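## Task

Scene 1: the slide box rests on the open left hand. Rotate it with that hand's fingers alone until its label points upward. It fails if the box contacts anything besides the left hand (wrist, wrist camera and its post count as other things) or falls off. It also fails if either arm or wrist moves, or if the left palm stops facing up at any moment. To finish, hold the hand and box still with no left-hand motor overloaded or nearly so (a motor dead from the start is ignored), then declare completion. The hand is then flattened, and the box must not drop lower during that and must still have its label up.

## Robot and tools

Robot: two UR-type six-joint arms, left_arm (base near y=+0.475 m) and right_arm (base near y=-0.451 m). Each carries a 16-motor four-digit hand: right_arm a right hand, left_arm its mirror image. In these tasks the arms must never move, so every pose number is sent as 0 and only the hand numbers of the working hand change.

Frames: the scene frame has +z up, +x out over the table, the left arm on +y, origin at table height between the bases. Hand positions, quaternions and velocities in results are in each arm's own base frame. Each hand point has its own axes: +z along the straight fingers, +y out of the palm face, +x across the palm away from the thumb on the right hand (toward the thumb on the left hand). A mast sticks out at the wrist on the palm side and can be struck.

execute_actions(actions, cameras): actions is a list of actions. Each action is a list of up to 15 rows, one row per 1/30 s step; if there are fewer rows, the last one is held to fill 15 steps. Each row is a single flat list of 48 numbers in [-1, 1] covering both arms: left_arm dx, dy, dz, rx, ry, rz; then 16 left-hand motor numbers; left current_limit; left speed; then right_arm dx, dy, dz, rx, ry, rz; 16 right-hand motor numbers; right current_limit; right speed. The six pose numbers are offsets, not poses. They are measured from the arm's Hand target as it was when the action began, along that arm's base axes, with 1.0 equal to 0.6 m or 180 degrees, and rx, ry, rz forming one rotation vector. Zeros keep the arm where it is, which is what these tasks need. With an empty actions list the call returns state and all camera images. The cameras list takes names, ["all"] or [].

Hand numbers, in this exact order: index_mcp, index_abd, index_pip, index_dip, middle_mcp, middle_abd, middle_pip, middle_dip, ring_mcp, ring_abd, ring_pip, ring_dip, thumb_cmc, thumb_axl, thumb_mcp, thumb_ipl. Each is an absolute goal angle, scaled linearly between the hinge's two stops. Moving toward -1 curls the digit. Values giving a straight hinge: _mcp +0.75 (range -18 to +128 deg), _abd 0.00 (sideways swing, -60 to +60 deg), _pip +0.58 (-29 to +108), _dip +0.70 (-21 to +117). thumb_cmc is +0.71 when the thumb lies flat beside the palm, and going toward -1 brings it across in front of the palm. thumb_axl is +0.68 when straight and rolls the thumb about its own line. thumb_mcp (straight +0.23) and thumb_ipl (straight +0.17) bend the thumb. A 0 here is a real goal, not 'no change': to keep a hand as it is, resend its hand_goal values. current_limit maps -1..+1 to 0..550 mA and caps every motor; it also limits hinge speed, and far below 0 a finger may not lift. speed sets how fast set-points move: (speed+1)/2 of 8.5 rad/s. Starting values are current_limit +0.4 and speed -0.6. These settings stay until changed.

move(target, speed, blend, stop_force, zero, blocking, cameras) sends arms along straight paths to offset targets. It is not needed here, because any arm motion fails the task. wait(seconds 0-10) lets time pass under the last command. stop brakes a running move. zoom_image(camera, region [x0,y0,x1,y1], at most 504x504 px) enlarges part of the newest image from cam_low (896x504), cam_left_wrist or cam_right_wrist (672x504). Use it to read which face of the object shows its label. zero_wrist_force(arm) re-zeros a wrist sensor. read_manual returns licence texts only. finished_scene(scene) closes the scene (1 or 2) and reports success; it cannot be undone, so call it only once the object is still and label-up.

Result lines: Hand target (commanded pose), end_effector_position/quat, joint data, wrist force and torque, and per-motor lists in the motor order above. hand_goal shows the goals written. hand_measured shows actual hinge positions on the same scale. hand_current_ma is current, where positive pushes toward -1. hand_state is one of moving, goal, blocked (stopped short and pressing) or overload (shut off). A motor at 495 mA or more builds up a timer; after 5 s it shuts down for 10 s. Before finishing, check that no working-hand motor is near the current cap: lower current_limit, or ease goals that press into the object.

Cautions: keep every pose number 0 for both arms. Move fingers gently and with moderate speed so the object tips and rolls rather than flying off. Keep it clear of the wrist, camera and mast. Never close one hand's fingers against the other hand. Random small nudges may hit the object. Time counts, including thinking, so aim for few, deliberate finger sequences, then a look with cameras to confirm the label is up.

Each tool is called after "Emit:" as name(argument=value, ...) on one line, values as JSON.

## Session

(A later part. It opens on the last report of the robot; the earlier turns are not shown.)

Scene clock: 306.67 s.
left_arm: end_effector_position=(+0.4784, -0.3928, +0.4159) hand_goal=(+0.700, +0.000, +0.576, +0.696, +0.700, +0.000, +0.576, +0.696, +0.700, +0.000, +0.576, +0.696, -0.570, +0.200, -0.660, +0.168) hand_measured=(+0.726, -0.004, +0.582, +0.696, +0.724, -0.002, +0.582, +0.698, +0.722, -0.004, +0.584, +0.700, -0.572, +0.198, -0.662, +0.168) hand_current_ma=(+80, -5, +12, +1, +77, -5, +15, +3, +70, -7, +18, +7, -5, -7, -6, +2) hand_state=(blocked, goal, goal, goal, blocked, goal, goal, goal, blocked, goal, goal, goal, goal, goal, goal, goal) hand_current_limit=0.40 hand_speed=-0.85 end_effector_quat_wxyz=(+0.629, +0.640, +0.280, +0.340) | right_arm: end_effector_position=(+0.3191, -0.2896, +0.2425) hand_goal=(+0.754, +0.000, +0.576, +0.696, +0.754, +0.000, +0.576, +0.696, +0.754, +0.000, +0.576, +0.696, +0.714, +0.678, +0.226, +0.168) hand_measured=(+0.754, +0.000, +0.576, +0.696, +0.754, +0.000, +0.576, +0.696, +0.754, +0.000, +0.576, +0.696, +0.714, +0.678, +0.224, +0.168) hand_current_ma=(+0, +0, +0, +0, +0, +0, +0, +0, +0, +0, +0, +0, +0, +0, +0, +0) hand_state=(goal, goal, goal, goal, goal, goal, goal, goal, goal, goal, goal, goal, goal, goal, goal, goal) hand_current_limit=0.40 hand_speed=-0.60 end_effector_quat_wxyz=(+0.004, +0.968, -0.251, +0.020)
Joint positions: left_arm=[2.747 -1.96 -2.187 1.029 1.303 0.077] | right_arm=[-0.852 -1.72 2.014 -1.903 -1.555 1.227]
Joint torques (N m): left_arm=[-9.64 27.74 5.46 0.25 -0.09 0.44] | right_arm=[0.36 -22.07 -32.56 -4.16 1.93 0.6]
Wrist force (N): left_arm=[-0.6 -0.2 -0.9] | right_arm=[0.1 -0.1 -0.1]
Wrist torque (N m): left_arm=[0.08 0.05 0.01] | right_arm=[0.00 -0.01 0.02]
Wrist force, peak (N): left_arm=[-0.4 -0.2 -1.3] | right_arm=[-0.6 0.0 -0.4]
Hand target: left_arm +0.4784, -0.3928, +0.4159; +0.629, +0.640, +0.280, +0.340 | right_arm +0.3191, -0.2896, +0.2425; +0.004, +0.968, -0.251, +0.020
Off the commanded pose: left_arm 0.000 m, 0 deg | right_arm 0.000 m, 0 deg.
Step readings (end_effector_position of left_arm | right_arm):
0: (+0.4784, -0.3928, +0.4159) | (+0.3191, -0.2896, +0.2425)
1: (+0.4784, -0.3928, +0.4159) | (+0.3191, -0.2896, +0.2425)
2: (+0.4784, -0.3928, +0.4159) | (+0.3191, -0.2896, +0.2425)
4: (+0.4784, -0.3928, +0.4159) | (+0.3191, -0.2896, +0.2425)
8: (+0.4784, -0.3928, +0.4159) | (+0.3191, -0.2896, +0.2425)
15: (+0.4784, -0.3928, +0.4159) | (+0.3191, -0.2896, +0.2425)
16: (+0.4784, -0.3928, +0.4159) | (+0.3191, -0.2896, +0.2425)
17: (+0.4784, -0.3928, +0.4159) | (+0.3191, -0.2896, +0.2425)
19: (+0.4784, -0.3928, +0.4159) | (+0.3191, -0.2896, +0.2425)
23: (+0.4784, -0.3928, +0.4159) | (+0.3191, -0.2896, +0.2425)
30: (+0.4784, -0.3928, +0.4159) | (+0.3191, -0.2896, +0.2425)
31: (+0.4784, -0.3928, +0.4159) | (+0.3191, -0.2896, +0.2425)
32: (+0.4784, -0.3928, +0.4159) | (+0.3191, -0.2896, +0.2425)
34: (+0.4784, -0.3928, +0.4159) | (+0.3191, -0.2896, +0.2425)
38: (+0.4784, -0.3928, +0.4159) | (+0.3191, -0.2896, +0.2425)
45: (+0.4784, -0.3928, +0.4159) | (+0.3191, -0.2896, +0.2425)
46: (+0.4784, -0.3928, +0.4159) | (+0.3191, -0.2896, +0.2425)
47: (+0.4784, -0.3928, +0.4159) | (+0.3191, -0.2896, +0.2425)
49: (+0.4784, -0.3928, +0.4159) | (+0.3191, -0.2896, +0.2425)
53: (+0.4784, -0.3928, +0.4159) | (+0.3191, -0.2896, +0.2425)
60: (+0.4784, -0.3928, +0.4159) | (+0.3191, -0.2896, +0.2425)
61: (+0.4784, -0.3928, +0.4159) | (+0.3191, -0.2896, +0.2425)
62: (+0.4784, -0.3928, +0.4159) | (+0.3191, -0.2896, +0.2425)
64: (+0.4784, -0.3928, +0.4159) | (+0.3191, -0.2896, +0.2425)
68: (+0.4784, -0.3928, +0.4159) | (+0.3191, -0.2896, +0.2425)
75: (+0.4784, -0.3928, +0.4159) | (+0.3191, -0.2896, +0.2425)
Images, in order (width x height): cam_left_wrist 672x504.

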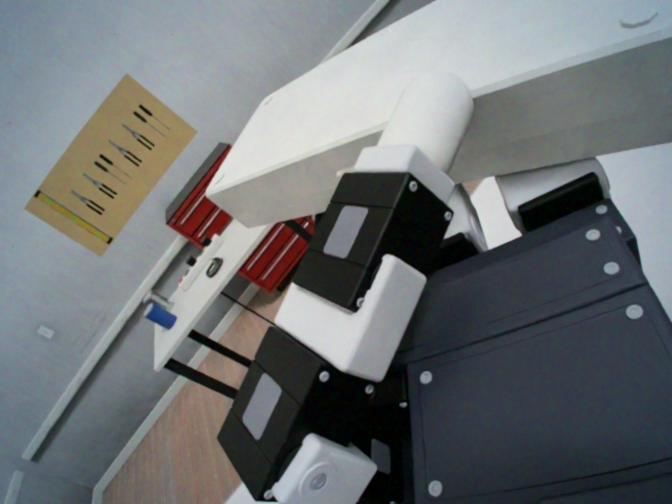

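Emit:
execute_actions(actions=[[[0,0,0,0,0,0,0.7,0,0.576,0.696,0.7,0,0.576,0.696,0.7,0,0.576,0.696,-0.7,-0.05,-0.5,0.168,0.4,-0.7,0,0,0,0,0,0,0.754,0,0.576,0.696,0.754,0,0.576,0.696,0.754,0,0.576,0.696,0.714,0.678,0.226,0.168,0.4,-0.6]],[[0,0,0,0,0,0,0.7,0,0.576,0.696,0.7,0,0.576,0.696,0.7,0,0.576,0.696,-0.86,-0.22,-0.45,0.168,0.4,-0.7,0,0,0,0,0,0,0.754,0,0.576,0.696,0.754,0,0.576,0.696,0.754,0,0.576,0.696,0.714,0.678,0.226,0.168,0.4,-0.6]],[[0,0,0,0,0,0,0.7,0,0.576,0.696,0.7,0,0.576,0.696,0.7,0,0.576,0.696,-0.86,-0.22,-0.54,0.168,0.4,-0.8,0,0,0,0,0,0,0.754,0,0.576,0.696,0.754,0,0.576,0.696,0.754,0,0.576,0.696,0.714,0.678,0.226,0.168,0.4,-0.6]],[[0,0,0,0,0,0,0.7,0,0.576,0.696,0.7,0,0.576,0.696,0.7,0,0.576,0.696,-0.86,0.35,-0.56,0.168,0.4,-0.85,0,0,0,0,0,0,0.754,0,0.576,0.696,0.754,0,0.576,0.696,0.754,0,0.576,0.696,0.714,0.678,0.226,0.168,0.4,-0.6]],[[0,0,0,0,0,0,0.7,0,0.576,0.696,0.7,0,0.576,0.696,0.7,0,0.576,0.696,-0.86,0.35,-0.56,0.168,0.4,-0.85,0,0,0,0,0,0,0.754,0,0.576,0.696,0.754,0,0.576,0.696,0.754,0,0.576,0.696,0.714,0.678,0.226,0.168,0.4,-0.6]]], cameras=["cam_left_wrist","cam_low"])

Emit:
zoom_image(camera="cam_low", region=[465, 80, 605, 165])

Scene clock: 326.23 s.
left_arm: end_effector_position=(+0.4784, -0.3928, +0.4159) hand_goal=(+0.700, +0.000, +0.576, +0.696, +0.700, +0.000, +0.576, +0.696, +0.700, +0.000, +0.576, +0.696, -0.860, +0.350, -0.560, +0.168) hand_measured=(+0.726, -0.002, +0.582, +0.696, +0.724, -0.002, +0.582, +0.698, +0.722, -0.004, +0.584, +0.700, -0.864, +0.328, -0.562, +0.168) hand_current_ma=(+80, -2, +12, +1, +77, -5, +15, +3, +70, -7, +18, +7, -9, -78, -6, +2) hand_state=(blocked, goal, goal, goal, blocked, goal, goal, goal, blocked, goal, goal, goal, goal, blocked, goal, goal) hand_current_limit=0.40 hand_speed=-0.85 end_effector_quat_wxyz=(+0.629, +0.640, +0.280, +0.340) | right_arm: end_effector_position=(+0.3191, -0.2896, +0.2425) hand_goal=(+0.754, +0.000, +0.576, +0.696, +0.754, +0.000, +0.576, +0.696, +0.754, +0.000, +0.576, +0.696, +0.714, +0.678, +0.226, +0.168) hand_measured=(+0.754, +0.000, +0.576, +0.696, +0.754, +0.000, +0.576, +0.696, +0.754, +0.000, +0.576, +0.696, +0.714, +0.678, +0.224, +0.168) hand_current_ma=(+0, +0, +0, +0, +0, +0, +0, +0, +0, +0, +0, +0, +0, +0, +0, +0) hand_state=(goal, goal, goal, goal, goal, goal, goal, goal, goal, goal, goal, goal, goal, goal, goal, goal) hand_current_limit=0.40 hand_speed=-0.60 end_effector_quat_wxyz=(+0.004, +0.968, -0.251, +0.020)
Joint positions: left_arm=[2.747 -1.96 -2.187 1.029 1.303 0.077] | right_arm=[-0.852 -1.72 2.014 -1.903 -1.555 1.227]
Joint torques (N m): left_arm=[-9.63 29.53 6.51 0.28 -0.34 0.13] | right_arm=[0.04 -20.99 -32.53 -3.98 1.91 0.46]
Wrist force (N): left_arm=[-0.3 -0.3 -1.0] | right_arm=[-0.1 0.1 -0.1]
Wrist torque (N m): left_arm=[0.08 0.02 0.04] | right_arm=[0.03 0.01 0.00]
Wrist force, peak (N): left_arm=[-0.7 -0.3 -1.2] | right_arm=[-0.2 0.1 -0.6]
Hand target: left_arm +0.4784, -0.3928, +0.4159; +0.629, +0.640, +0.280, +0.340 | right_arm +0.3191, -0.2896, +0.2425; +0.004, +0.968, -0.251, +0.020
Off the commanded pose: left_arm 0.000 m, 0 deg | right_arm 0.000 m, 0 deg.
Step readings (end_effector_position of left_arm | right_arm):
0: (+0.4784, -0.3928, +0.4159) | (+0.3191, -0.2896, +0.2425)
1: (+0.4784, -0.3928, +0.4159) | (+0.3191, -0.2896, +0.2425)
2: (+0.4784, -0.3928, +0.4159) | (+0.3191, -0.2896, +0.2425)
4: (+0.4784, -0.3928, +0.4159) | (+0.3191, -0.2896, +0.2425)
8: (+0.4784, -0.3928, +0.4159) | (+0.3191, -0.2896, +0.2425)
15: (+0.4784, -0.3928, +0.4159) | (+0.3191, -0.2896, +0.2425)
16: (+0.4784, -0.3928, +0.4159) | (+0.3191, -0.2896, +0.2425)
17: (+0.4784, -0.3928, +0.4159) | (+0.3191, -0.2896, +0.2425)
19: (+0.4784, -0.3928, +0.4159) | (+0.3191, -0.2896, +0.2425)
23: (+0.4784, -0.3928, +0.4159) | (+0.3191, -0.2896, +0.2425)
30: (+0.4784, -0.3928, +0.4159) | (+0.3191, -0.2896, +0.2425)
31: (+0.4784, -0.3928, +0.4159) | (+0.3191, -0.2896, +0.2425)
32: (+0.4784, -0.3928, +0.4159) | (+0.3191, -0.2896, +0.2425)
34: (+0.4784, -0.3928, +0.4159) | (+0.3191, -0.2896, +0.2425)
38: (+0.4784, -0.3928, +0.4159) | (+0.3191, -0.2896, +0.2425)
45: (+0.4784, -0.3928, +0.4159) | (+0.3191, -0.2896, +0.2425)
46: (+0.4784, -0.3928, +0.4159) | (+0.3191, -0.2896, +0.2425)
47: (+0.4784, -0.3928, +0.4159) | (+0.3191, -0.2896, +0.2425)
49: (+0.4784, -0.3928, +0.4159) | (+0.3191, -0.2896, +0.2425)
53: (+0.4784, -0.3928, +0.4159) | (+0.3191, -0.2896, +0.2425)
60: (+0.4784, -0.3928, +0.4159) | (+0.3191, -0.2896, +0.2425)
61: (+0.4784, -0.3928, +0.4159) | (+0.3191, -0.2896, +0.2425)
62: (+0.4784, -0.3928, +0.4159) | (+0.3191, -0.2896, +0.2425)
64: (+0.4784, -0.3928, +0.4159) | (+0.3191, -0.2896, +0.2425)
68: (+0.4784, -0.3928, +0.4159) | (+0.3191, -0.2896, +0.2425)
75: (+0.4784, -0.3928, +0.4159) | (+0.3191, -0.2896, +0.2425)
Images, in order (width x height): cam_low 896x504, cam_left_wrist 672x504.

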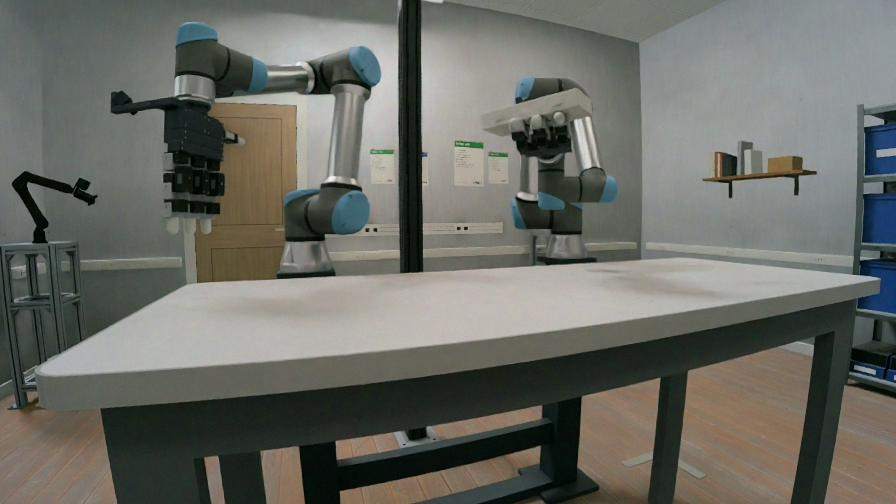

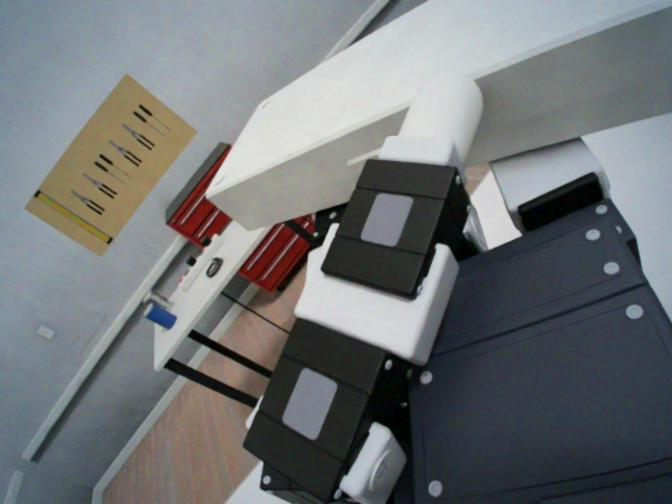

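Scaled by 3.600 from the camera's 896x504 image, which has a finer 1280x720 frame.

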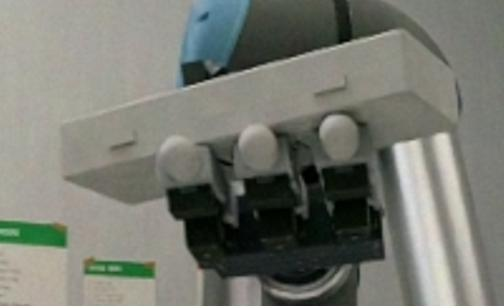

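Emit:
execute_actions(actions=[[[0,0,0,0,0,0,0.7,0,0.576,0.696,0.7,0,0.576,0.696,0.7,0,0.576,0.696,-0.98,0.1,-0.46,0.168,0.4,-0.8,0,0,0,0,0,0,0.754,0,0.576,0.696,0.754,0,0.576,0.696,0.754,0,0.576,0.696,0.714,0.678,0.226,0.168,0.4,-0.6]],[[0,0,0,0,0,0,0.7,0,0.576,0.696,0.7,0,0.576,0.696,0.7,0,0.576,0.696,-0.98,0.5,-0.46,0.2,0.4,-0.85,0,0,0,0,0,0,0.754,0,0.576,0.696,0.754,0,0.576,0.696,0.754,0,0.576,0.696,0.714,0.678,0.226,0.168,0.4,-0.6]],[[0,0,0,0,0,0,0.7,0,0.576,0.696,0.7,0,0.576,0.696,0.7,0,0.576,0.696,-0.98,0.5,-0.46,0.2,0.4,-0.85,0,0,0,0,0,0,0.754,0,0.576,0.696,0.754,0,0.576,0.696,0.754,0,0.576,0.696,0.714,0.678,0.226,0.168,0.4,-0.6]]], cameras=["cam_left_wrist"])

Scene clock: 356.83 s.
left_arm: end_effector_position=(+0.4784, -0.3928, +0.4159) hand_goal=(+0.700, +0.000, +0.576, +0.696, +0.700, +0.000, +0.576, +0.696, +0.700, +0.000, +0.576, +0.696, -0.980, +0.500, -0.460, +0.200) hand_measured=(+0.726, -0.002, +0.582, +0.696, +0.724, -0.002, +0.582, +0.698, +0.722, -0.004, +0.584, +0.700, -0.984, +0.494, -0.470, +0.196) hand_current_ma=(+80, -2, +12, +1, +77, -5, +15, +3, +70, -7, +18, +7, -7, -20, -34, -10) hand_state=(blocked, goal, goal, goal, blocked, goal, goal, goal, blocked, goal, goal, goal, goal, goal, goal, goal) hand_current_limit=0.40 hand_speed=-0.85 end_effector_quat_wxyz=(+0.629, +0.640, +0.280, +0.340) | right_arm: end_effector_position=(+0.3191, -0.2896, +0.2425) hand_goal=(+0.754, +0.000, +0.576, +0.696, +0.754, +0.000, +0.576, +0.696, +0.754, +0.000, +0.576, +0.696, +0.714, +0.678, +0.226, +0.168) hand_measured=(+0.754, +0.000, +0.576, +0.696, +0.754, +0.000, +0.576, +0.696, +0.754, +0.000, +0.576, +0.696, +0.714, +0.678, +0.224, +0.168) hand_current_ma=(+0, +0, +0, +0, +0, +0, +0, +0, +0, +0, +0, +0, +0, +0, +0, +0) hand_state=(goal, goal, goal, goal, goal, goal, goal, goal, goal, goal, goal, goal, goal, goal, goal, goal) hand_current_limit=0.40 hand_speed=-0.60 end_effector_quat_wxyz=(+0.004, +0.968, -0.251, +0.020)
Joint positions: left_arm=[2.747 -1.96 -2.187 1.029 1.303 0.077] | right_arm=[-0.852 -1.72 2.014 -1.903 -1.555 1.227]
Joint torques (N m): left_arm=[-9.3 30.65 6.59 0.25 -0.3 -0.04] | right_arm=[-0.56 -22.49 -31.77 -4 1.86 0.63]
Wrist force (N): left_arm=[-0.3 -0.5 -1.2] | right_arm=[0.2 -0.2 0.1]
Wrist torque (N m): left_arm=[0.07 0.02 0.04] | right_arm=[-0.03 -0.02 0.01]
Wrist force, peak (N): left_arm=[-0.8 -0.6 -1.2] | right_arm=[-0.5 0.5 0.1]
Hand target: left_arm +0.4784, -0.3928, +0.4159; +0.629, +0.640, +0.280, +0.340 | right_arm +0.3191, -0.2896, +0.2425; +0.004, +0.968, -0.251, +0.020
Off the commanded pose: left_arm 0.000 m, 0 deg | right_arm 0.000 m, 0 deg.
Step readings (end_effector_position of left_arm | right_arm):
0: (+0.4784, -0.3928, +0.4159) | (+0.3191, -0.2896, +0.2425)
1: (+0.4784, -0.3928, +0.4159) | (+0.3191, -0.2896, +0.2425)
2: (+0.4784, -0.3928, +0.4159) | (+0.3191, -0.2896, +0.2425)
4: (+0.4784, -0.3928, +0.4159) | (+0.3191, -0.2896, +0.2425)
8: (+0.4784, -0.3928, +0.4159) | (+0.3191, -0.2896, +0.2425)
15: (+0.4784, -0.3928, +0.4159) | (+0.3191, -0.2896, +0.2425)
16: (+0.4784, -0.3928, +0.4159) | (+0.3191, -0.2896, +0.2425)
17: (+0.4784, -0.3928, +0.4159) | (+0.3191, -0.2896, +0.2425)
19: (+0.4784, -0.3928, +0.4159) | (+0.3191, -0.2896, +0.2425)
23: (+0.4784, -0.3928, +0.4159) | (+0.3191, -0.2896, +0.2425)
30: (+0.4784, -0.3928, +0.4159) | (+0.3191, -0.2896, +0.2425)
31: (+0.4784, -0.3928, +0.4159) | (+0.3191, -0.2896, +0.2425)
32: (+0.4784, -0.3928, +0.4159) | (+0.3191, -0.2896, +0.2425)
34: (+0.4784, -0.3928, +0.4159) | (+0.3191, -0.2896, +0.2425)
38: (+0.4784, -0.3928, +0.4159) | (+0.3191, -0.2896, +0.2425)
45: (+0.4784, -0.3928, +0.4159) | (+0.3191, -0.2896, +0.2425)
Images, in order (width x height): cam_left_wrist 672x504.

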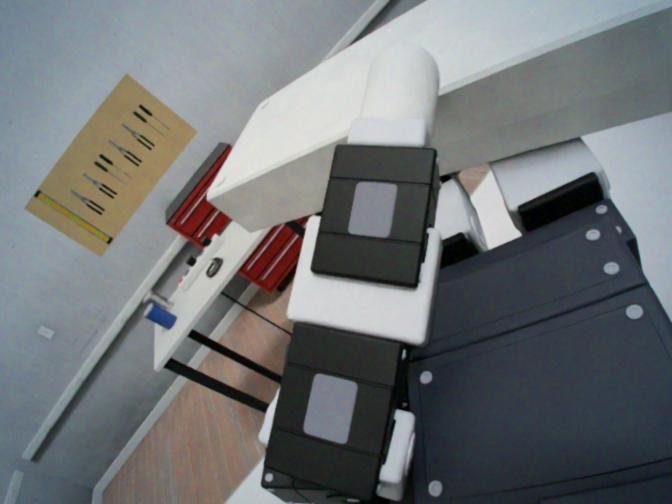

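Emit:
execute_actions(actions=[[[0,0,0,0,0,0,0.7,0,0.576,0.696,0.7,0,0.576,0.696,0.7,0,0.576,0.696,-0.98,0.15,-0.5,0.168,0.4,-0.8,0,0,0,0,0,0,0.754,0,0.576,0.696,0.754,0,0.576,0.696,0.754,0,0.576,0.696,0.714,0.678,0.226,0.168,0.4,-0.6]],[[0,0,0,0,0,0,0.7,0,0.576,0.696,0.7,0,0.576,0.696,0.7,0,0.576,0.696,-0.98,0.2,-0.58,0.168,0.4,-0.8,0,0,0,0,0,0,0.754,0,0.576,0.696,0.754,0,0.576,0.696,0.754,0,0.576,0.696,0.714,0.678,0.226,0.168,0.4,-0.6]],[[0,0,0,0,0,0,0.7,0,0.576,0.696,0.7,0,0.576,0.696,0.7,0,0.576,0.696,-0.98,0.5,-0.7,0.168,0.4,-0.85,0,0,0,0,0,0,0.754,0,0.576,0.696,0.754,0,0.576,0.696,0.754,0,0.576,0.696,0.714,0.678,0.226,0.168,0.4,-0.6]],[[0,0,0,0,0,0,0.7,0,0.576,0.696,0.7,0,0.576,0.696,0.7,0,0.576,0.696,-0.98,0.5,-0.7,0.168,0.4,-0.85,0,0,0,0,0,0,0.754,0,0.576,0.696,0.754,0,0.576,0.696,0.754,0,0.576,0.696,0.714,0.678,0.226,0.168,0.4,-0.6]]], cameras=["cam_left_wrist"])

Scene clock: 373.70 s.
left_arm: end_effector_position=(+0.4784, -0.3928, +0.4159) hand_goal=(+0.700, +0.000, +0.576, +0.696, +0.700, +0.000, +0.576, +0.696, +0.700, +0.000, +0.576, +0.696, -0.980, +0.500, -0.700, +0.168) hand_measured=(+0.726, +0.000, +0.582, +0.696, +0.724, -0.002, +0.582, +0.698, +0.722, -0.004, +0.584, +0.700, -0.978, +0.476, -0.686, +0.170) hand_current_ma=(+80, +0, +12, +1, +77, -4, +15, +3, +70, -7, +18, +7, +6, -88, +51, +4) hand_state=(blocked, goal, goal, goal, blocked, goal, goal, goal, blocked, goal, goal, goal, goal, blocked, goal, goal) hand_current_limit=0.40 hand_speed=-0.85 end_effector_quat_wxyz=(+0.629, +0.640, +0.280, +0.340) | right_arm: end_effector_position=(+0.3191, -0.2896, +0.2425) hand_goal=(+0.754, +0.000, +0.576, +0.696, +0.754, +0.000, +0.576, +0.696, +0.754, +0.000, +0.576, +0.696, +0.714, +0.678, +0.226, +0.168) hand_measured=(+0.754, +0.000, +0.576, +0.696, +0.754, +0.000, +0.576, +0.696, +0.754, +0.000, +0.576, +0.696, +0.714, +0.678, +0.224, +0.168) hand_current_ma=(+0, +0, +0, +0, +0, +0, +0, +0, +0, +0, +0, +0, +0, +0, +0, +0) hand_state=(goal, goal, goal, goal, goal, goal, goal, goal, goal, goal, goal, goal, goal, goal, goal, goal) hand_current_limit=0.40 hand_speed=-0.60 end_effector_quat_wxyz=(+0.004, +0.968, -0.251, +0.020)
Joint positions: left_arm=[2.747 -1.96 -2.187 1.029 1.303 0.077] | right_arm=[-0.852 -1.72 2.014 -1.903 -1.555 1.227]
Joint torques (N m): left_arm=[-8.36 31.24 6.44 0.21 -0.32 0.02] | right_arm=[-0.46 -21.6 -32.12 -4 1.76 0.78]
Wrist force (N): left_arm=[-0.5 -0.3 -1.0] | right_arm=[-0.1 0.1 0.0]
Wrist torque (N m): left_arm=[0.09 0.05 0.02] | right_arm=[0.02 0.01 0.00]
Wrist force, peak (N): left_arm=[-0.7 -0.5 -1.3] | right_arm=[-0.6 0.0 -0.1]
Hand target: left_arm +0.4784, -0.3928, +0.4159; +0.629, +0.640, +0.280, +0.340 | right_arm +0.3191, -0.2896, +0.2425; +0.004, +0.968, -0.251, +0.020
Off the commanded pose: left_arm 0.000 m, 0 deg | right_arm 0.000 m, 0 deg.
Step readings (end_effector_position of left_arm | right_arm):
0: (+0.4784, -0.3928, +0.4159) | (+0.3191, -0.2896, +0.2425)
1: (+0.4784, -0.3928, +0.4159) | (+0.3191, -0.2896, +0.2425)
2: (+0.4784, -0.3928, +0.4159) | (+0.3191, -0.2896, +0.2425)
4: (+0.4784, -0.3928, +0.4159) | (+0.3191, -0.2896, +0.2425)
8: (+0.4784, -0.3928, +0.4159) | (+0.3191, -0.2896, +0.2425)
15: (+0.4784, -0.3928, +0.4159) | (+0.3191, -0.2896, +0.2425)
16: (+0.4784, -0.3928, +0.4159) | (+0.3191, -0.2896, +0.2425)
17: (+0.4784, -0.3928, +0.4159) | (+0.3191, -0.2896, +0.2425)
19: (+0.4784, -0.3928, +0.4159) | (+0.3191, -0.2896, +0.2425)
23: (+0.4784, -0.3928, +0.4159) | (+0.3191, -0.2896, +0.2425)
30: (+0.4784, -0.3928, +0.4159) | (+0.3191, -0.2896, +0.2425)
31: (+0.4784, -0.3928, +0.4159) | (+0.3191, -0.2896, +0.2425)
32: (+0.4784, -0.3928, +0.4159) | (+0.3191, -0.2896, +0.2425)
34: (+0.4784, -0.3928, +0.4159) | (+0.3191, -0.2896, +0.2425)
38: (+0.4784, -0.3928, +0.4159) | (+0.3191, -0.2896, +0.2425)
45: (+0.4784, -0.3928, +0.4159) | (+0.3191, -0.2896, +0.2425)
46: (+0.4784, -0.3928, +0.4159) | (+0.3191, -0.2896, +0.2425)
47: (+0.4784, -0.3928, +0.4159) | (+0.3191, -0.2896, +0.2425)
49: (+0.4784, -0.3928, +0.4159) | (+0.3191, -0.2896, +0.2425)
53: (+0.4784, -0.3928, +0.4159) | (+0.3191, -0.2896, +0.2425)
60: (+0.4784, -0.3928, +0.4159) | (+0.3191, -0.2896, +0.2425)
Images, in order (width x height): cam_left_wrist 672x504.

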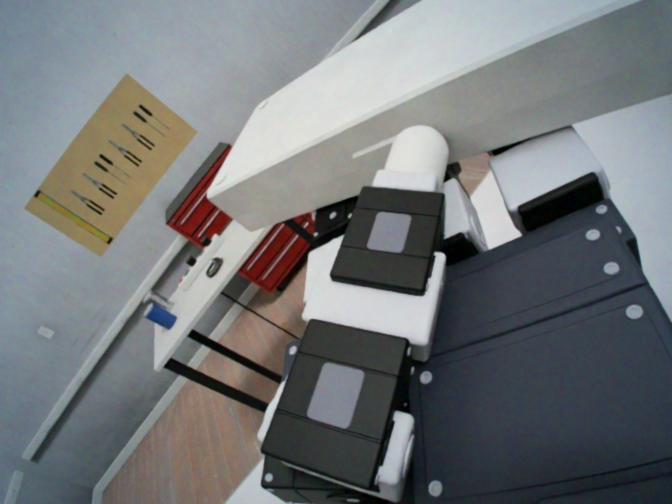

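Emit:
execute_actions(actions=[[[0,0,0,0,0,0,0.7,0,0.576,0.696,0.7,0,0.576,0.696,0.7,0,0.576,0.696,-0.98,0.66,-0.8,0.168,0.5,-0.85,0,0,0,0,0,0,0.754,0,0.576,0.696,0.754,0,0.576,0.696,0.754,0,0.576,0.696,0.714,0.678,0.226,0.168,0.4,-0.6]]], cameras=["cam_left_wrist","cam_low"])

Emit:
zoom_image(camera="cam_low", region=[465, 80, 605, 165])

Scene clock: 384.73 s.
left_arm: end_effector_position=(+0.4784, -0.3928, +0.4159) hand_goal=(+0.700, +0.000, +0.576, +0.696, +0.700, +0.000, +0.576, +0.696, +0.700, +0.000, +0.576, +0.696, -0.980, +0.660, -0.800, +0.168) hand_measured=(+0.726, +0.000, +0.582, +0.698, +0.724, -0.002, +0.582, +0.698, +0.722, -0.002, +0.584, +0.700, -0.972, +0.658, -0.780, +0.168) hand_current_ma=(+80, +0, +15, +2, +77, -4, +15, +3, +70, -5, +18, +7, +17, -3, +80, -1) hand_state=(blocked, goal, goal, goal, blocked, goal, goal, goal, blocked, goal, goal, goal, goal, goal, blocked, goal) hand_current_limit=0.50 hand_speed=-0.85 end_effector_quat_wxyz=(+0.629, +0.640, +0.280, +0.340) | right_arm: end_effector_position=(+0.3191, -0.2896, +0.2425) hand_goal=(+0.754, +0.000, +0.576, +0.696, +0.754, +0.000, +0.576, +0.696, +0.754, +0.000, +0.576, +0.696, +0.714, +0.678, +0.226, +0.168) hand_measured=(+0.754, +0.000, +0.576, +0.696, +0.754, +0.000, +0.576, +0.696, +0.754, +0.000, +0.576, +0.696, +0.714, +0.678, +0.224, +0.168) hand_current_ma=(+0, +0, +0, +0, +0, +0, +0, +0, +0, +0, +0, +0, +0, +0, +0, +0) hand_state=(goal, goal, goal, goal, goal, goal, goal, goal, goal, goal, goal, goal, goal, goal, goal, goal) hand_current_limit=0.40 hand_speed=-0.60 end_effector_quat_wxyz=(+0.004, +0.968, -0.251, +0.020)
Joint positions: left_arm=[2.747 -1.96 -2.187 1.029 1.303 0.077] | right_arm=[-0.852 -1.72 2.014 -1.903 -1.555 1.227]
Joint torques (N m): left_arm=[-8.91 31.22 6.71 0.24 -0.29 -0.03] | right_arm=[0 -22.26 -33.24 -4.07 1.92 0.77]
Wrist force (N): left_arm=[-0.6 -0.4 -0.7] | right_arm=[-0.3 0.1 0.1]
Wrist torque (N m): left_arm=[0.06 0.07 -0.02] | right_arm=[0.01 0.05 -0.02]
Wrist force, peak (N): left_arm=[-0.8 -0.4 -1.6] | right_arm=[-0.6 -0.1 0.3]
Hand target: left_arm +0.4784, -0.3928, +0.4159; +0.629, +0.640, +0.280, +0.340 | right_arm +0.3191, -0.2896, +0.2425; +0.004, +0.968, -0.251, +0.020
Off the commanded pose: left_arm 0.000 m, 0 deg | right_arm 0.000 m, 0 deg.
Step readings (end_effector_position of left_arm | right_arm):
0: (+0.4784, -0.3928, +0.4159) | (+0.3191, -0.2896, +0.2425)
1: (+0.4784, -0.3928, +0.4159) | (+0.3191, -0.2896, +0.2425)
2: (+0.4784, -0.3928, +0.4159) | (+0.3191, -0.2896, +0.2425)
4: (+0.4784, -0.3928, +0.4159) | (+0.3191, -0.2896, +0.2425)
8: (+0.4784, -0.3928, +0.4159) | (+0.3191, -0.2896, +0.2425)
15: (+0.4784, -0.3928, +0.4159) | (+0.3191, -0.2896, +0.2425)
Images, in order (width x height): cam_low 896x504, cam_left_wrist 672x504.

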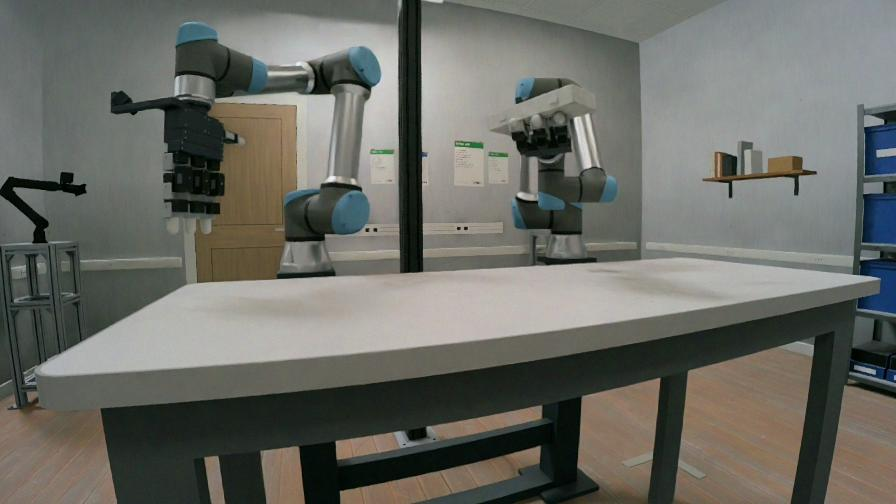

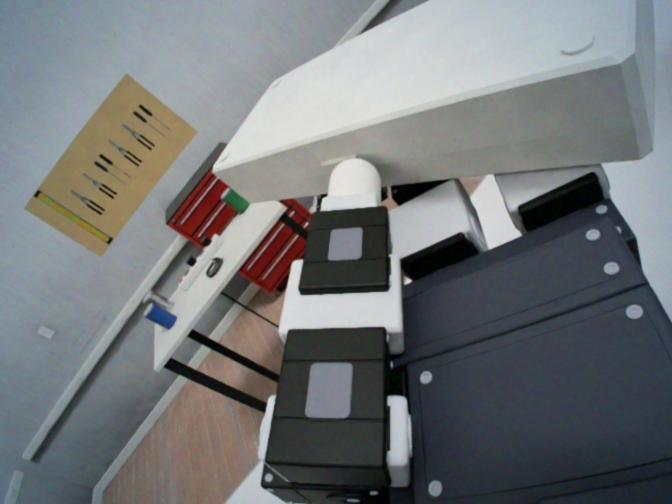

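Scaled by 3.600 from the camera's 896x504 image, which has a finer 1280x720 frame.

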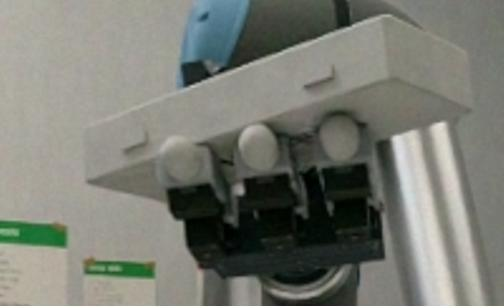

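Emit:
execute_actions(actions=[[[0,0,0,0,0,0,0.7,0,0.576,0.696,0.7,0,0.576,0.696,0.7,0,0.576,0.696,-0.9,0.3,-0.45,0.168,0.4,-0.7,0,0,0,0,0,0,0.754,0,0.576,0.696,0.754,0,0.576,0.696,0.754,0,0.576,0.696,0.714,0.678,0.226,0.168,0.4,-0.6]],[[0,0,0,0,0,0,0.7,0,0.576,0.696,0.7,0,0.576,0.696,0.7,0,0.576,0.696,-0.86,-0.22,-0.45,0.168,0.4,-0.7,0,0,0,0,0,0,0.754,0,0.576,0.696,0.754,0,0.576,0.696,0.754,0,0.576,0.696,0.714,0.678,0.226,0.168,0.4,-0.6]],[[0,0,0,0,0,0,0.7,0,0.576,0.696,0.7,0,0.576,0.696,0.7,0,0.576,0.696,-0.86,-0.2,-0.54,0.168,0.4,-0.8,0,0,0,0,0,0,0.754,0,0.576,0.696,0.754,0,0.576,0.696,0.754,0,0.576,0.696,0.714,0.678,0.226,0.168,0.4,-0.6]],[[0,0,0,0,0,0,0.7,0,0.576,0.696,0.7,0,0.576,0.696,0.7,0,0.576,0.696,-0.86,0.35,-0.6,0.168,0.4,-0.85,0,0,0,0,0,0,0.754,0,0.576,0.696,0.754,0,0.576,0.696,0.754,0,0.576,0.696,0.714,0.678,0.226,0.168,0.4,-0.6]],[[0,0,0,0,0,0,0.7,0,0.576,0.696,0.7,0,0.576,0.696,0.7,0,0.576,0.696,-0.86,0.35,-0.6,0.168,0.4,-0.85,0,0,0,0,0,0,0.754,0,0.576,0.696,0.754,0,0.576,0.696,0.754,0,0.576,0.696,0.714,0.678,0.226,0.168,0.4,-0.6]]], cameras=["cam_left_wrist"])

Emit:
execute_actions(actions=[[[0,0,0,0,0,0,0.7,0,0.576,0.696,0.7,0,0.576,0.696,0.7,0,0.576,0.696,-0.98,0.35,-0.62,0.168,0.4,-0.85,0,0,0,0,0,0,0.754,0,0.576,0.696,0.754,0,0.576,0.696,0.754,0,0.576,0.696,0.714,0.678,0.226,0.168,0.4,-0.6]],[[0,0,0,0,0,0,0.7,0,0.576,0.696,0.7,0,0.576,0.696,0.7,0,0.576,0.696,-0.98,0.5,-0.72,0.168,0.4,-0.85,0,0,0,0,0,0,0.754,0,0.576,0.696,0.754,0,0.576,0.696,0.754,0,0.576,0.696,0.714,0.678,0.226,0.168,0.4,-0.6]]], cameras=["cam_left_wrist"])

Scene clock: 432.87 s.
left_arm: end_effector_position=(+0.4784, -0.3928, +0.4159) hand_goal=(+0.700, +0.000, +0.576, +0.696, +0.700, +0.000, +0.576, +0.696, +0.700, +0.000, +0.576, +0.696, -0.860, +0.350, -0.600, +0.168) hand_measured=(+0.726, +0.000, +0.582, +0.698, +0.724, -0.002, +0.584, +0.698, +0.722, -0.002, +0.584, +0.700, -0.870, +0.344, -0.602, +0.166) hand_current_ma=(+80, +0, +15, +2, +78, -4, +18, +3, +70, -5, +18, +7, -26, -17, -6, -3) hand_state=(blocked, goal, goal, goal, blocked, goal, goal, goal, blocked, goal, goal, goal, goal, goal, goal, goal) hand_current_limit=0.40 hand_speed=-0.85 end_effector_quat_wxyz=(+0.629, +0.640, +0.280, +0.340) | right_arm: end_effector_position=(+0.3191, -0.2896, +0.2425) hand_goal=(+0.754, +0.000, +0.576, +0.696, +0.754, +0.000, +0.576, +0.696, +0.754, +0.000, +0.576, +0.696, +0.714, +0.678, +0.226, +0.168) hand_measured=(+0.754, +0.000, +0.576, +0.696, +0.754, +0.000, +0.576, +0.696, +0.754, +0.000, +0.576, +0.696, +0.714, +0.678, +0.224, +0.168) hand_current_ma=(+0, +0, +0, +0, +0, +0, +0, +0, +0, +0, +0, +0, +0, +0, +0, +0) hand_state=(goal, goal, goal, goal, goal, goal, goal, goal, goal, goal, goal, goal, goal, goal, goal, goal) hand_current_limit=0.40 hand_speed=-0.60 end_effector_quat_wxyz=(+0.004, +0.968, -0.251, +0.020)
Joint positions: left_arm=[2.747 -1.96 -2.187 1.029 1.303 0.077] | right_arm=[-0.852 -1.72 2.014 -1.903 -1.555 1.227]
Joint torques (N m): left_arm=[-8.77 33.1 8.5 0.15 -1.19 -0.11] | right_arm=[0.33 -22.85 -32.98 -4.07 1.73 0.89]
Wrist force (N): left_arm=[-0.8 -0.5 -1.1] | right_arm=[-0.2 0.1 0.2]
Wrist torque (N m): left_arm=[0.09 0.08 0.00] | right_arm=[0.00 0.03 -0.01]
Wrist force, peak (N): left_arm=[-0.8 -0.6 -1.6] | right_arm=[-0.8 0.1 0.3]
Hand target: left_arm +0.4784, -0.3928, +0.4159; +0.629, +0.640, +0.280, +0.340 | right_arm +0.3191, -0.2896, +0.2425; +0.004, +0.968, -0.251, +0.020
Off the commanded pose: left_arm 0.000 m, 0 deg | right_arm 0.000 m, 0 deg.
Step readings (end_effector_position of left_arm | right_arm):
0: (+0.4784, -0.3928, +0.4159) | (+0.3191, -0.2896, +0.2425)
1: (+0.4784, -0.3928, +0.4159) | (+0.3191, -0.2896, +0.2425)
2: (+0.4784, -0.3928, +0.4159) | (+0.3191, -0.2896, +0.2425)
4: (+0.4784, -0.3928, +0.4159) | (+0.3191, -0.2896, +0.2425)
8: (+0.4784, -0.3928, +0.4159) | (+0.3191, -0.2896, +0.2425)
15: (+0.4784, -0.3928, +0.4159) | (+0.3191, -0.2896, +0.2425)
16: (+0.4784, -0.3928, +0.4159) | (+0.3191, -0.2896, +0.2425)
17: (+0.4784, -0.3928, +0.4159) | (+0.3191, -0.2896, +0.2425)
19: (+0.4784, -0.3928, +0.4159) | (+0.3191, -0.2896, +0.2425)
23: (+0.4784, -0.3928, +0.4159) | (+0.3191, -0.2896, +0.2425)
30: (+0.4784, -0.3928, +0.4159) | (+0.3191, -0.2896, +0.2425)
31: (+0.4784, -0.3928, +0.4159) | (+0.3191, -0.2896, +0.2425)
32: (+0.4784, -0.3928, +0.4159) | (+0.3191, -0.2896, +0.2425)
34: (+0.4784, -0.3928, +0.4159) | (+0.3191, -0.2896, +0.2425)
38: (+0.4784, -0.3928, +0.4159) | (+0.3191, -0.2896, +0.2425)
45: (+0.4784, -0.3928, +0.4159) | (+0.3191, -0.2896, +0.2425)
46: (+0.4784, -0.3928, +0.4159) | (+0.3191, -0.2896, +0.2425)
47: (+0.4784, -0.3928, +0.4159) | (+0.3191, -0.2896, +0.2425)
49: (+0.4784, -0.3928, +0.4159) | (+0.3191, -0.2896, +0.2425)
53: (+0.4784, -0.3928, +0.4159) | (+0.3191, -0.2896, +0.2425)
60: (+0.4784, -0.3928, +0.4159) | (+0.3191, -0.2896, +0.2425)
61: (+0.4784, -0.3928, +0.4159) | (+0.3191, -0.2896, +0.2425)
62: (+0.4784, -0.3928, +0.4159) | (+0.3191, -0.2896, +0.2425)
64: (+0.4784, -0.3928, +0.4159) | (+0.3191, -0.2896, +0.2425)
68: (+0.4784, -0.3928, +0.4159) | (+0.3191, -0.2896, +0.2425)
75: (+0.4784, -0.3928, +0.4159) | (+0.3191, -0.2896, +0.2425)
Images, in order (width x height): cam_left_wrist 672x504.

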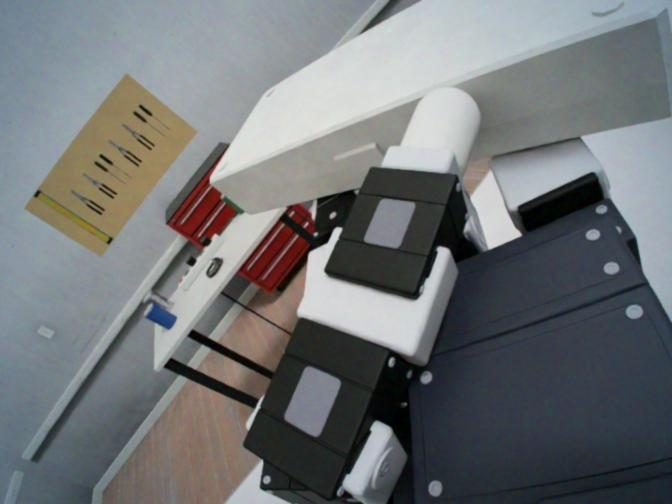

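Scene clock: 434.07 s.
left_arm: end_effector_position=(+0.4784, -0.3928, +0.4159) hand_goal=(+0.700, +0.000, +0.576, +0.696, +0.700, +0.000, +0.576, +0.696, +0.700, +0.000, +0.576, +0.696, -0.980, +0.500, -0.720, +0.168) hand_measured=(+0.726, +0.000, +0.582, +0.698, +0.724, -0.002, +0.584, +0.698, +0.722, -0.002, +0.584, +0.700, -0.972, +0.498, -0.702, +0.168) hand_current_ma=(+80, +0, +15, +2, +78, -4, +18, +3, +70, -5, +18, +7, +21, -6, +68, -1) hand_state=(blocked, goal, goal, goal, blocked, goal, goal, goal, blocked, goal, goal, goal, goal, goal, goal, goal) hand_current_limit=0.40 hand_speed=-0.85 end_effector_quat_wxyz=(+0.629, +0.640, +0.280, +0.340) | right_arm: end_effector_position=(+0.3191, -0.2896, +0.2425) hand_goal=(+0.754, +0.000, +0.576, +0.696, +0.754, +0.000, +0.576, +0.696, +0.754, +0.000, +0.576, +0.696, +0.714, +0.678, +0.226, +0.168) hand_measured=(+0.754, +0.000, +0.576, +0.696, +0.754, +0.000, +0.576, +0.696, +0.754, +0.000, +0.576, +0.696, +0.714, +0.678, +0.224, +0.168) hand_current_ma=(+0, +0, +0, +0, +0, +0, +0, +0, +0, +0, +0, +0, +0, +0, +0, +0) hand_state=(goal, goal, goal, goal, goal, goal, goal, goal, goal, goal, goal, goal, goal, goal, goal, goal) hand_current_limit=0.40 hand_speed=-0.60 end_effector_quat_wxyz=(+0.004, +0.968, -0.251, +0.020)
Joint positions: left_arm=[2.747 -1.96 -2.187 1.029 1.303 0.077] | right_arm=[-0.852 -1.72 2.014 -1.903 -1.555 1.227]
Joint torques (N m): left_arm=[-8.05 33.68 8.68 0.27 -1.2 -0.06] | right_arm=[-0.42 -22.56 -31.55 -3.92 1.76 0.91]
Wrist force (N): left_arm=[-0.6 -0.3 -1.3] | right_arm=[-0.1 -0.1 0.0]
Wrist torque (N m): left_arm=[0.12 0.05 0.00] | right_arm=[-0.01 0.03 0.00]
Wrist force, peak (N): left_arm=[-1.0 -0.4 -1.4] | right_arm=[-0.7 0.2 0.1]
Hand target: left_arm +0.4784, -0.3928, +0.4159; +0.629, +0.640, +0.280, +0.340 | right_arm +0.3191, -0.2896, +0.2425; +0.004, +0.968, -0.251, +0.020
Off the commanded pose: left_arm 0.000 m, 0 deg | right_arm 0.000 m, 0 deg.
Step readings (end_effector_position of left_arm | right_arm):
0: (+0.4784, -0.3928, +0.4159) | (+0.3191, -0.2896, +0.2425)
1: (+0.4784, -0.3928, +0.4159) | (+0.3191, -0.2896, +0.2425)
2: (+0.4784, -0.3928, +0.4159) | (+0.3191, -0.2896, +0.2425)
4: (+0.4784, -0.3928, +0.4159) | (+0.3191, -0.2896, +0.2425)
8: (+0.4784, -0.3928, +0.4159) | (+0.3191, -0.2896, +0.2425)
15: (+0.4784, -0.3928, +0.4159) | (+0.3191, -0.2896, +0.2425)
16: (+0.4784, -0.3928, +0.4159) | (+0.3191, -0.2896, +0.2425)
17: (+0.4784, -0.3928, +0.4159) | (+0.3191, -0.2896, +0.2425)
19: (+0.4784, -0.3928, +0.4159) | (+0.3191, -0.2896, +0.2425)
23: (+0.4784, -0.3928, +0.4159) | (+0.3191, -0.2896, +0.2425)
30: (+0.4784, -0.3928, +0.4159) | (+0.3191, -0.2896, +0.2425)
Images, in order (width x height): cam_left_wrist 672x504.

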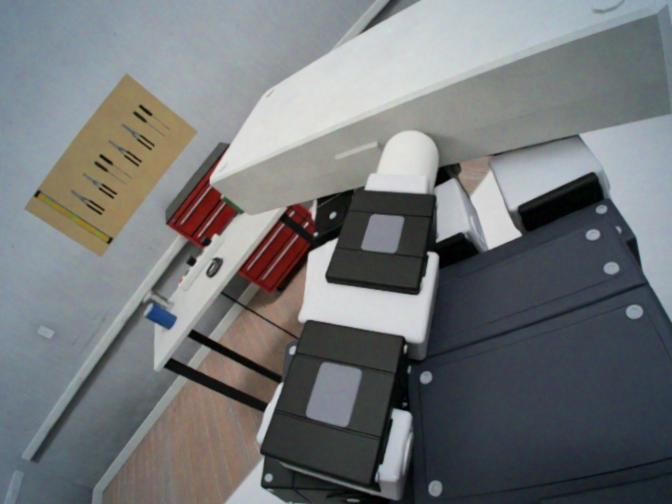

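Emit:
execute_actions(actions=[[[0,0,0,0,0,0,0.7,0,0.576,0.696,0.7,0,0.576,0.696,0.88,0,0.576,0.696,-0.8,0.2,-0.3,0.168,0.4,-0.7,0,0,0,0,0,0,0.754,0,0.576,0.696,0.754,0,0.576,0.696,0.754,0,0.576,0.696,0.714,0.678,0.226,0.168,0.4,-0.6]],[[0,0,0,0,0,0,0.7,0,0.576,0.696,0.7,0,0.576,0.696,0.88,-0.5,0.576,0.696,-0.57,0.2,0.23,0.168,0.4,-0.7,0,0,0,0,0,0,0.754,0,0.576,0.696,0.754,0,0.576,0.696,0.754,0,0.576,0.696,0.714,0.678,0.226,0.168,0.4,-0.6]],[[0,0,0,0,0,0,0.7,0,0.576,0.696,0.7,0,0.576,0.696,0.7,-0.5,0.576,0.696,-0.57,0.2,0.23,0.168,0.4,-0.7,0,0,0,0,0,0,0.754,0,0.576,0.696,0.754,0,0.576,0.696,0.754,0,0.576,0.696,0.714,0.678,0.226,0.168,0.4,-0.6]],[[0,0,0,0,0,0,0.7,0,0.576,0.696,0.82,0,0.576,0.696,0.7,-0.5,0.576,0.696,-0.57,0.2,0.23,0.168,0.4,-0.7,0,0,0,0,0,0,0.754,0,0.576,0.696,0.754,0,0.576,0.696,0.754,0,0.576,0.696,0.714,0.678,0.226,0.168,0.4,-0.6]],[[0,0,0,0,0,0,0.7,0,0.576,0.696,0.82,-0.42,0.576,0.696,0.7,-0.5,0.576,0.696,-0.57,0.2,0.23,0.168,0.4,-0.7,0,0,0,0,0,0,0.754,0,0.576,0.696,0.754,0,0.576,0.696,0.754,0,0.576,0.696,0.714,0.678,0.226,0.168,0.4,-0.6]],[[0,0,0,0,0,0,0.7,0,0.576,0.696,0.66,-0.42,0.576,0.696,0.7,-0.5,0.576,0.696,-0.57,0.2,0.23,0.168,0.4,-0.75,0,0,0,0,0,0,0.754,0,0.576,0.696,0.754,0,0.576,0.696,0.754,0,0.576,0.696,0.714,0.678,0.226,0.168,0.4,-0.6]]], cameras=["cam_left_wrist","cam_low"])

Emit:
zoom_image(camera="cam_low", region=[465, 80, 605, 165])

Scene clock: 474.23 s.
left_arm: end_effector_position=(+0.4784, -0.3928, +0.4159) hand_goal=(+0.700, +0.000, +0.576, +0.696, +0.660, -0.420, +0.576, +0.696, +0.700, -0.500, +0.576, +0.696, -0.570, +0.200, +0.230, +0.168) hand_measured=(+0.728, +0.000, +0.584, +0.698, +0.716, -0.418, +0.584, +0.698, +0.720, -0.496, +0.584, +0.700, -0.572, +0.202, +0.228, +0.168) hand_current_ma=(+88, -1, +19, +2, +206, +3, +19, +3, +59, +5, +16, +7, -5, +2, -7, -1) hand_state=(blocked, goal, goal, goal, blocked, goal, goal, goal, goal, goal, goal, goal, goal, goal, goal, goal) hand_current_limit=0.40 hand_speed=-0.75 end_effector_quat_wxyz=(+0.629, +0.640, +0.280, +0.340) | right_arm: end_effector_position=(+0.3191, -0.2896, +0.2425) hand_goal=(+0.754, +0.000, +0.576, +0.696, +0.754, +0.000, +0.576, +0.696, +0.754, +0.000, +0.576, +0.696, +0.714, +0.678, +0.226, +0.168) hand_measured=(+0.754, +0.000, +0.576, +0.696, +0.754, +0.000, +0.576, +0.696, +0.754, +0.000, +0.576, +0.696, +0.714, +0.678, +0.224, +0.168) hand_current_ma=(+0, +0, +0, +0, +0, +0, +0, +0, +0, +0, +0, +0, +0, +0, +0, +0) hand_state=(goal, goal, goal, goal, goal, goal, goal, goal, goal, goal, goal, goal, goal, goal, goal, goal) hand_current_limit=0.40 hand_speed=-0.60 end_effector_quat_wxyz=(+0.004, +0.968, -0.251, +0.020)
Joint positions: left_arm=[2.747 -1.96 -2.187 1.029 1.303 0.077] | right_arm=[-0.852 -1.72 2.014 -1.903 -1.555 1.227]
Joint torques (N m): left_arm=[-8.11 35.45 7.65 0.13 -1.84 -0.51] | right_arm=[-0.23 -21.48 -32.73 -3.93 1.73 0.87]
Wrist force (N): left_arm=[-1.0 -0.3 -1.3] | right_arm=[-0.3 0.0 -0.1]
Wrist torque (N m): left_arm=[0.10 0.10 -0.03] | right_arm=[0.01 0.04 -0.02]
Wrist force, peak (N): left_arm=[-0.9 -0.5 -1.6] | right_arm=[-0.5 0.2 -0.4]
Hand target: left_arm +0.4784, -0.3928, +0.4159; +0.629, +0.640, +0.280, +0.340 | right_arm +0.3191, -0.2896, +0.2425; +0.004, +0.968, -0.251, +0.020
Off the commanded pose: left_arm 0.000 m, 0 deg | right_arm 0.000 m, 0 deg.
Step readings (end_effector_position of left_arm | right_arm):
0: (+0.4784, -0.3928, +0.4159) | (+0.3191, -0.2896, +0.2425)
1: (+0.4784, -0.3928, +0.4159) | (+0.3191, -0.2896, +0.2425)
2: (+0.4784, -0.3928, +0.4159) | (+0.3191, -0.2896, +0.2425)
4: (+0.4784, -0.3928, +0.4159) | (+0.3191, -0.2896, +0.2425)
8: (+0.4784, -0.3928, +0.4159) | (+0.3191, -0.2896, +0.2425)
15: (+0.4784, -0.3928, +0.4159) | (+0.3191, -0.2896, +0.2425)
16: (+0.4784, -0.3928, +0.4159) | (+0.3191, -0.2896, +0.2425)
17: (+0.4784, -0.3928, +0.4159) | (+0.3191, -0.2896, +0.2425)
19: (+0.4784, -0.3928, +0.4159) | (+0.3191, -0.2896, +0.2425)
23: (+0.4784, -0.3928, +0.4159) | (+0.3191, -0.2896, +0.2425)
30: (+0.4784, -0.3928, +0.4159) | (+0.3191, -0.2896, +0.2425)
31: (+0.4784, -0.3928, +0.4159) | (+0.3191, -0.2896, +0.2425)
32: (+0.4784, -0.3928, +0.4159) | (+0.3191, -0.2896, +0.2425)
34: (+0.4784, -0.3928, +0.4159) | (+0.3191, -0.2896, +0.2425)
38: (+0.4784, -0.3928, +0.4159) | (+0.3191, -0.2896, +0.2425)
45: (+0.4784, -0.3928, +0.4159) | (+0.3191, -0.2896, +0.2425)
46: (+0.4784, -0.3928, +0.4159) | (+0.3191, -0.2896, +0.2425)
47: (+0.4784, -0.3928, +0.4159) | (+0.3191, -0.2896, +0.2425)
49: (+0.4784, -0.3928, +0.4159) | (+0.3191, -0.2896, +0.2425)
53: (+0.4784, -0.3928, +0.4159) | (+0.3191, -0.2896, +0.2425)
60: (+0.4784, -0.3928, +0.4159) | (+0.3191, -0.2896, +0.2425)
61: (+0.4784, -0.3928, +0.4159) | (+0.3191, -0.2896, +0.2425)
62: (+0.4784, -0.3928, +0.4159) | (+0.3191, -0.2896, +0.2425)
64: (+0.4784, -0.3928, +0.4159) | (+0.3191, -0.2896, +0.2425)
68: (+0.4784, -0.3928, +0.4159) | (+0.3191, -0.2896, +0.2425)
75: (+0.4784, -0.3928, +0.4159) | (+0.3191, -0.2896, +0.2425)
76: (+0.4784, -0.3928, +0.4159) | (+0.3191, -0.2896, +0.2425)
77: (+0.4784, -0.3928, +0.4159) | (+0.3191, -0.2896, +0.2425)
79: (+0.4784, -0.3928, +0.4159) | (+0.3191, -0.2896, +0.2425)
83: (+0.4784, -0.3928, +0.4159) | (+0.3191, -0.2896, +0.2425)
90: (+0.4784, -0.3928, +0.4159) | (+0.3191, -0.2896, +0.2425)
Images, in order (width x height): cam_low 896x504, cam_left_wrist 672x504.

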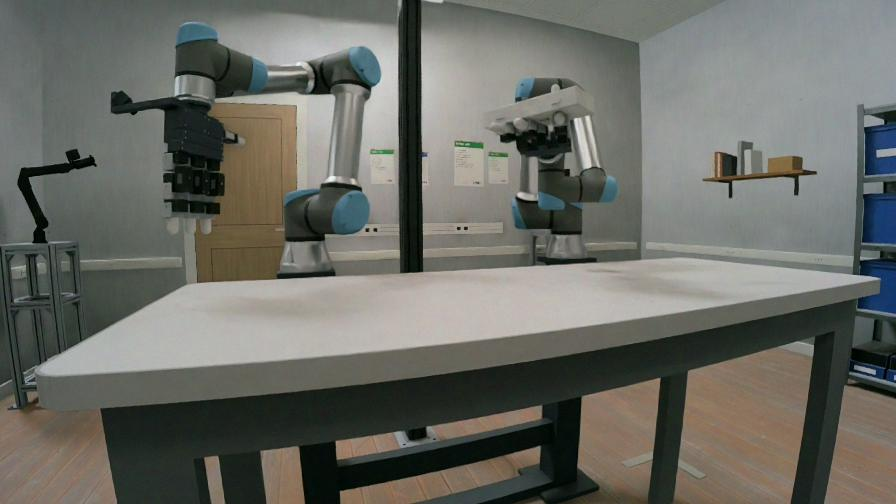

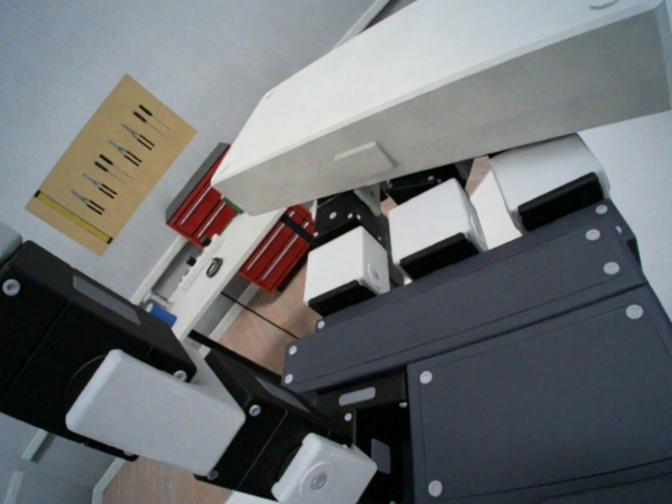

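Scaled by 3.600 from the camera's 896x504 image, which has a finer 1280x720 frame.

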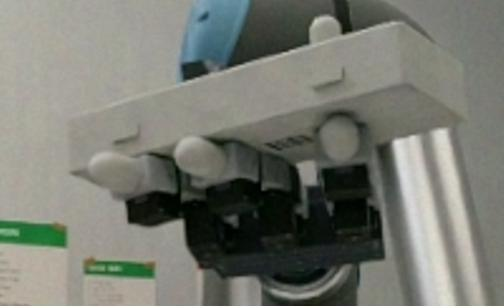

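Emit:
execute_actions(actions=[[[0,0,0,0,0,0,0.72,0.5,0.576,0.696,0.66,0.45,0.576,0.696,0.72,0.4,0.576,0.696,-0.57,0.2,0.23,0.168,0.4,-0.85,0,0,0,0,0,0,0.754,0,0.576,0.696,0.754,0,0.576,0.696,0.754,0,0.576,0.696,0.714,0.678,0.226,0.168,0.4,-0.6]]], cameras=["cam_left_wrist","cam_low"])

Emit:
zoom_image(camera="cam_low", region=[465, 80, 605, 165])

Scene clock: 482.63 s.
left_arm: end_effector_position=(+0.4784, -0.3928, +0.4159) hand_goal=(+0.720, +0.500, +0.576, +0.696, +0.660, +0.450, +0.576, +0.696, +0.720, +0.400, +0.576, +0.696, -0.570, +0.200, +0.230, +0.168) hand_measured=(+0.732, +0.498, +0.582, +0.698, +0.716, +0.446, +0.584, +0.698, +0.726, +0.396, +0.584, +0.700, -0.572, +0.202, +0.228, +0.168) hand_current_ma=(+33, -5, +15, +2, +206, -7, +20, +3, +16, -7, +16, +7, -5, +2, -7, -1) hand_state=(goal, goal, goal, goal, blocked, goal, goal, goal, goal, goal, goal, goal, goal, goal, goal, goal) hand_current_limit=0.40 hand_speed=-0.85 end_effector_quat_wxyz=(+0.629, +0.640, +0.280, +0.340) | right_arm: end_effector_position=(+0.3191, -0.2896, +0.2425) hand_goal=(+0.754, +0.000, +0.576, +0.696, +0.754, +0.000, +0.576, +0.696, +0.754, +0.000, +0.576, +0.696, +0.714, +0.678, +0.226, +0.168) hand_measured=(+0.754, +0.000, +0.576, +0.696, +0.754, +0.000, +0.576, +0.696, +0.754, +0.000, +0.576, +0.696, +0.714, +0.678, +0.224, +0.168) hand_current_ma=(+0, +0, +0, +0, +0, +0, +0, +0, +0, +0, +0, +0, +0, +0, +0, +0) hand_state=(goal, goal, goal, goal, goal, goal, goal, goal, goal, goal, goal, goal, goal, goal, goal, goal) hand_current_limit=0.40 hand_speed=-0.60 end_effector_quat_wxyz=(+0.004, +0.968, -0.251, +0.020)
Joint positions: left_arm=[2.747 -1.96 -2.187 1.029 1.303 0.077] | right_arm=[-0.852 -1.72 2.014 -1.903 -1.555 1.227]
Joint torques (N m): left_arm=[-7.45 36.48 8.14 0.24 -1.84 -0.56] | right_arm=[-0.56 -22.19 -32.55 -4 1.89 0.98]
Wrist force (N): left_arm=[-0.7 -0.4 -1.3] | right_arm=[0.0 -0.1 0.1]
Wrist torque (N m): left_arm=[0.05 0.06 -0.10] | right_arm=[-0.01 0.00 0.00]
Wrist force, peak (N): left_arm=[-1.1 -0.5 -1.5] | right_arm=[-0.7 0.1 0.6]
Hand target: left_arm +0.4784, -0.3928, +0.4159; +0.629, +0.640, +0.280, +0.340 | right_arm +0.3191, -0.2896, +0.2425; +0.004, +0.968, -0.251, +0.020
Off the commanded pose: left_arm 0.000 m, 0 deg | right_arm 0.000 m, 0 deg.
Step readings (end_effector_position of left_arm | right_arm):
0: (+0.4784, -0.3928, +0.4159) | (+0.3191, -0.2896, +0.2425)
1: (+0.4784, -0.3928, +0.4159) | (+0.3191, -0.2896, +0.2425)
2: (+0.4784, -0.3928, +0.4159) | (+0.3191, -0.2896, +0.2425)
4: (+0.4784, -0.3928, +0.4159) | (+0.3191, -0.2896, +0.2425)
8: (+0.4784, -0.3928, +0.4159) | (+0.3191, -0.2896, +0.2425)
15: (+0.4784, -0.3928, +0.4159) | (+0.3191, -0.2896, +0.2425)
Images, in order (width x height): cam_low 896x504, cam_left_wrist 672x504.

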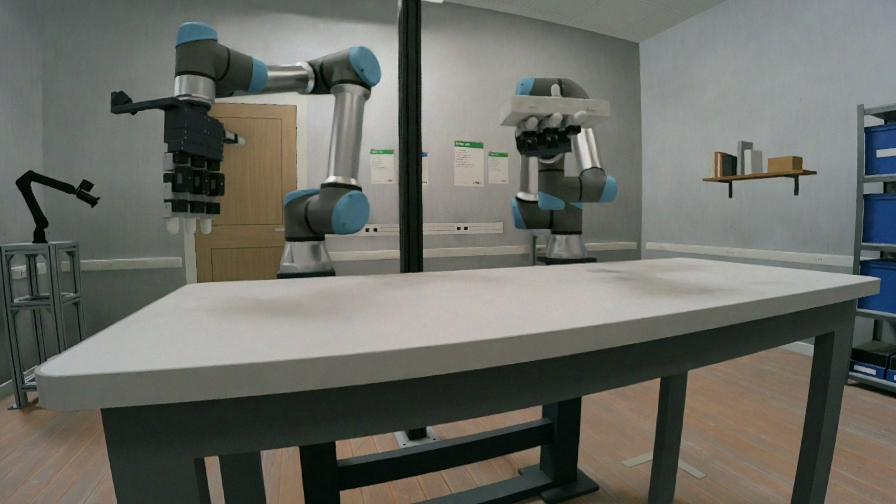

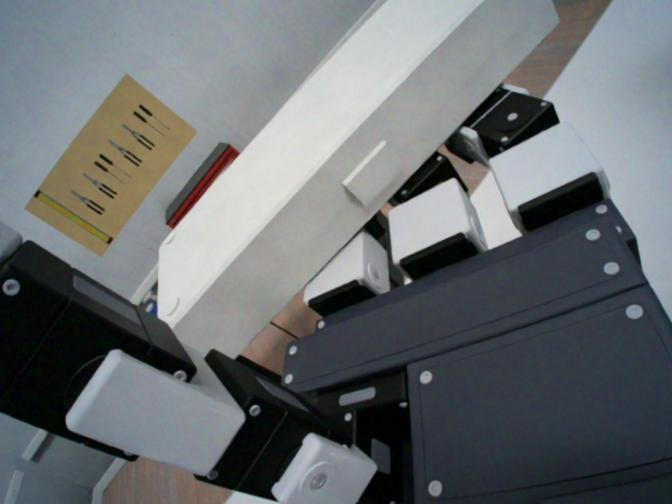

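Scaled by 3.600 from the camera's 896x504 image, which has a finer 1280x720 frame.

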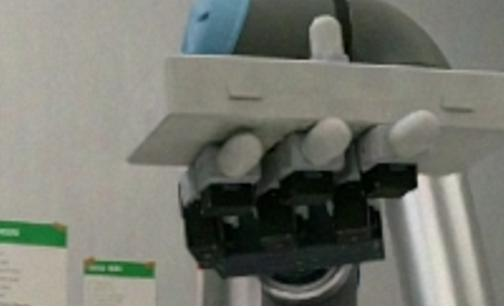

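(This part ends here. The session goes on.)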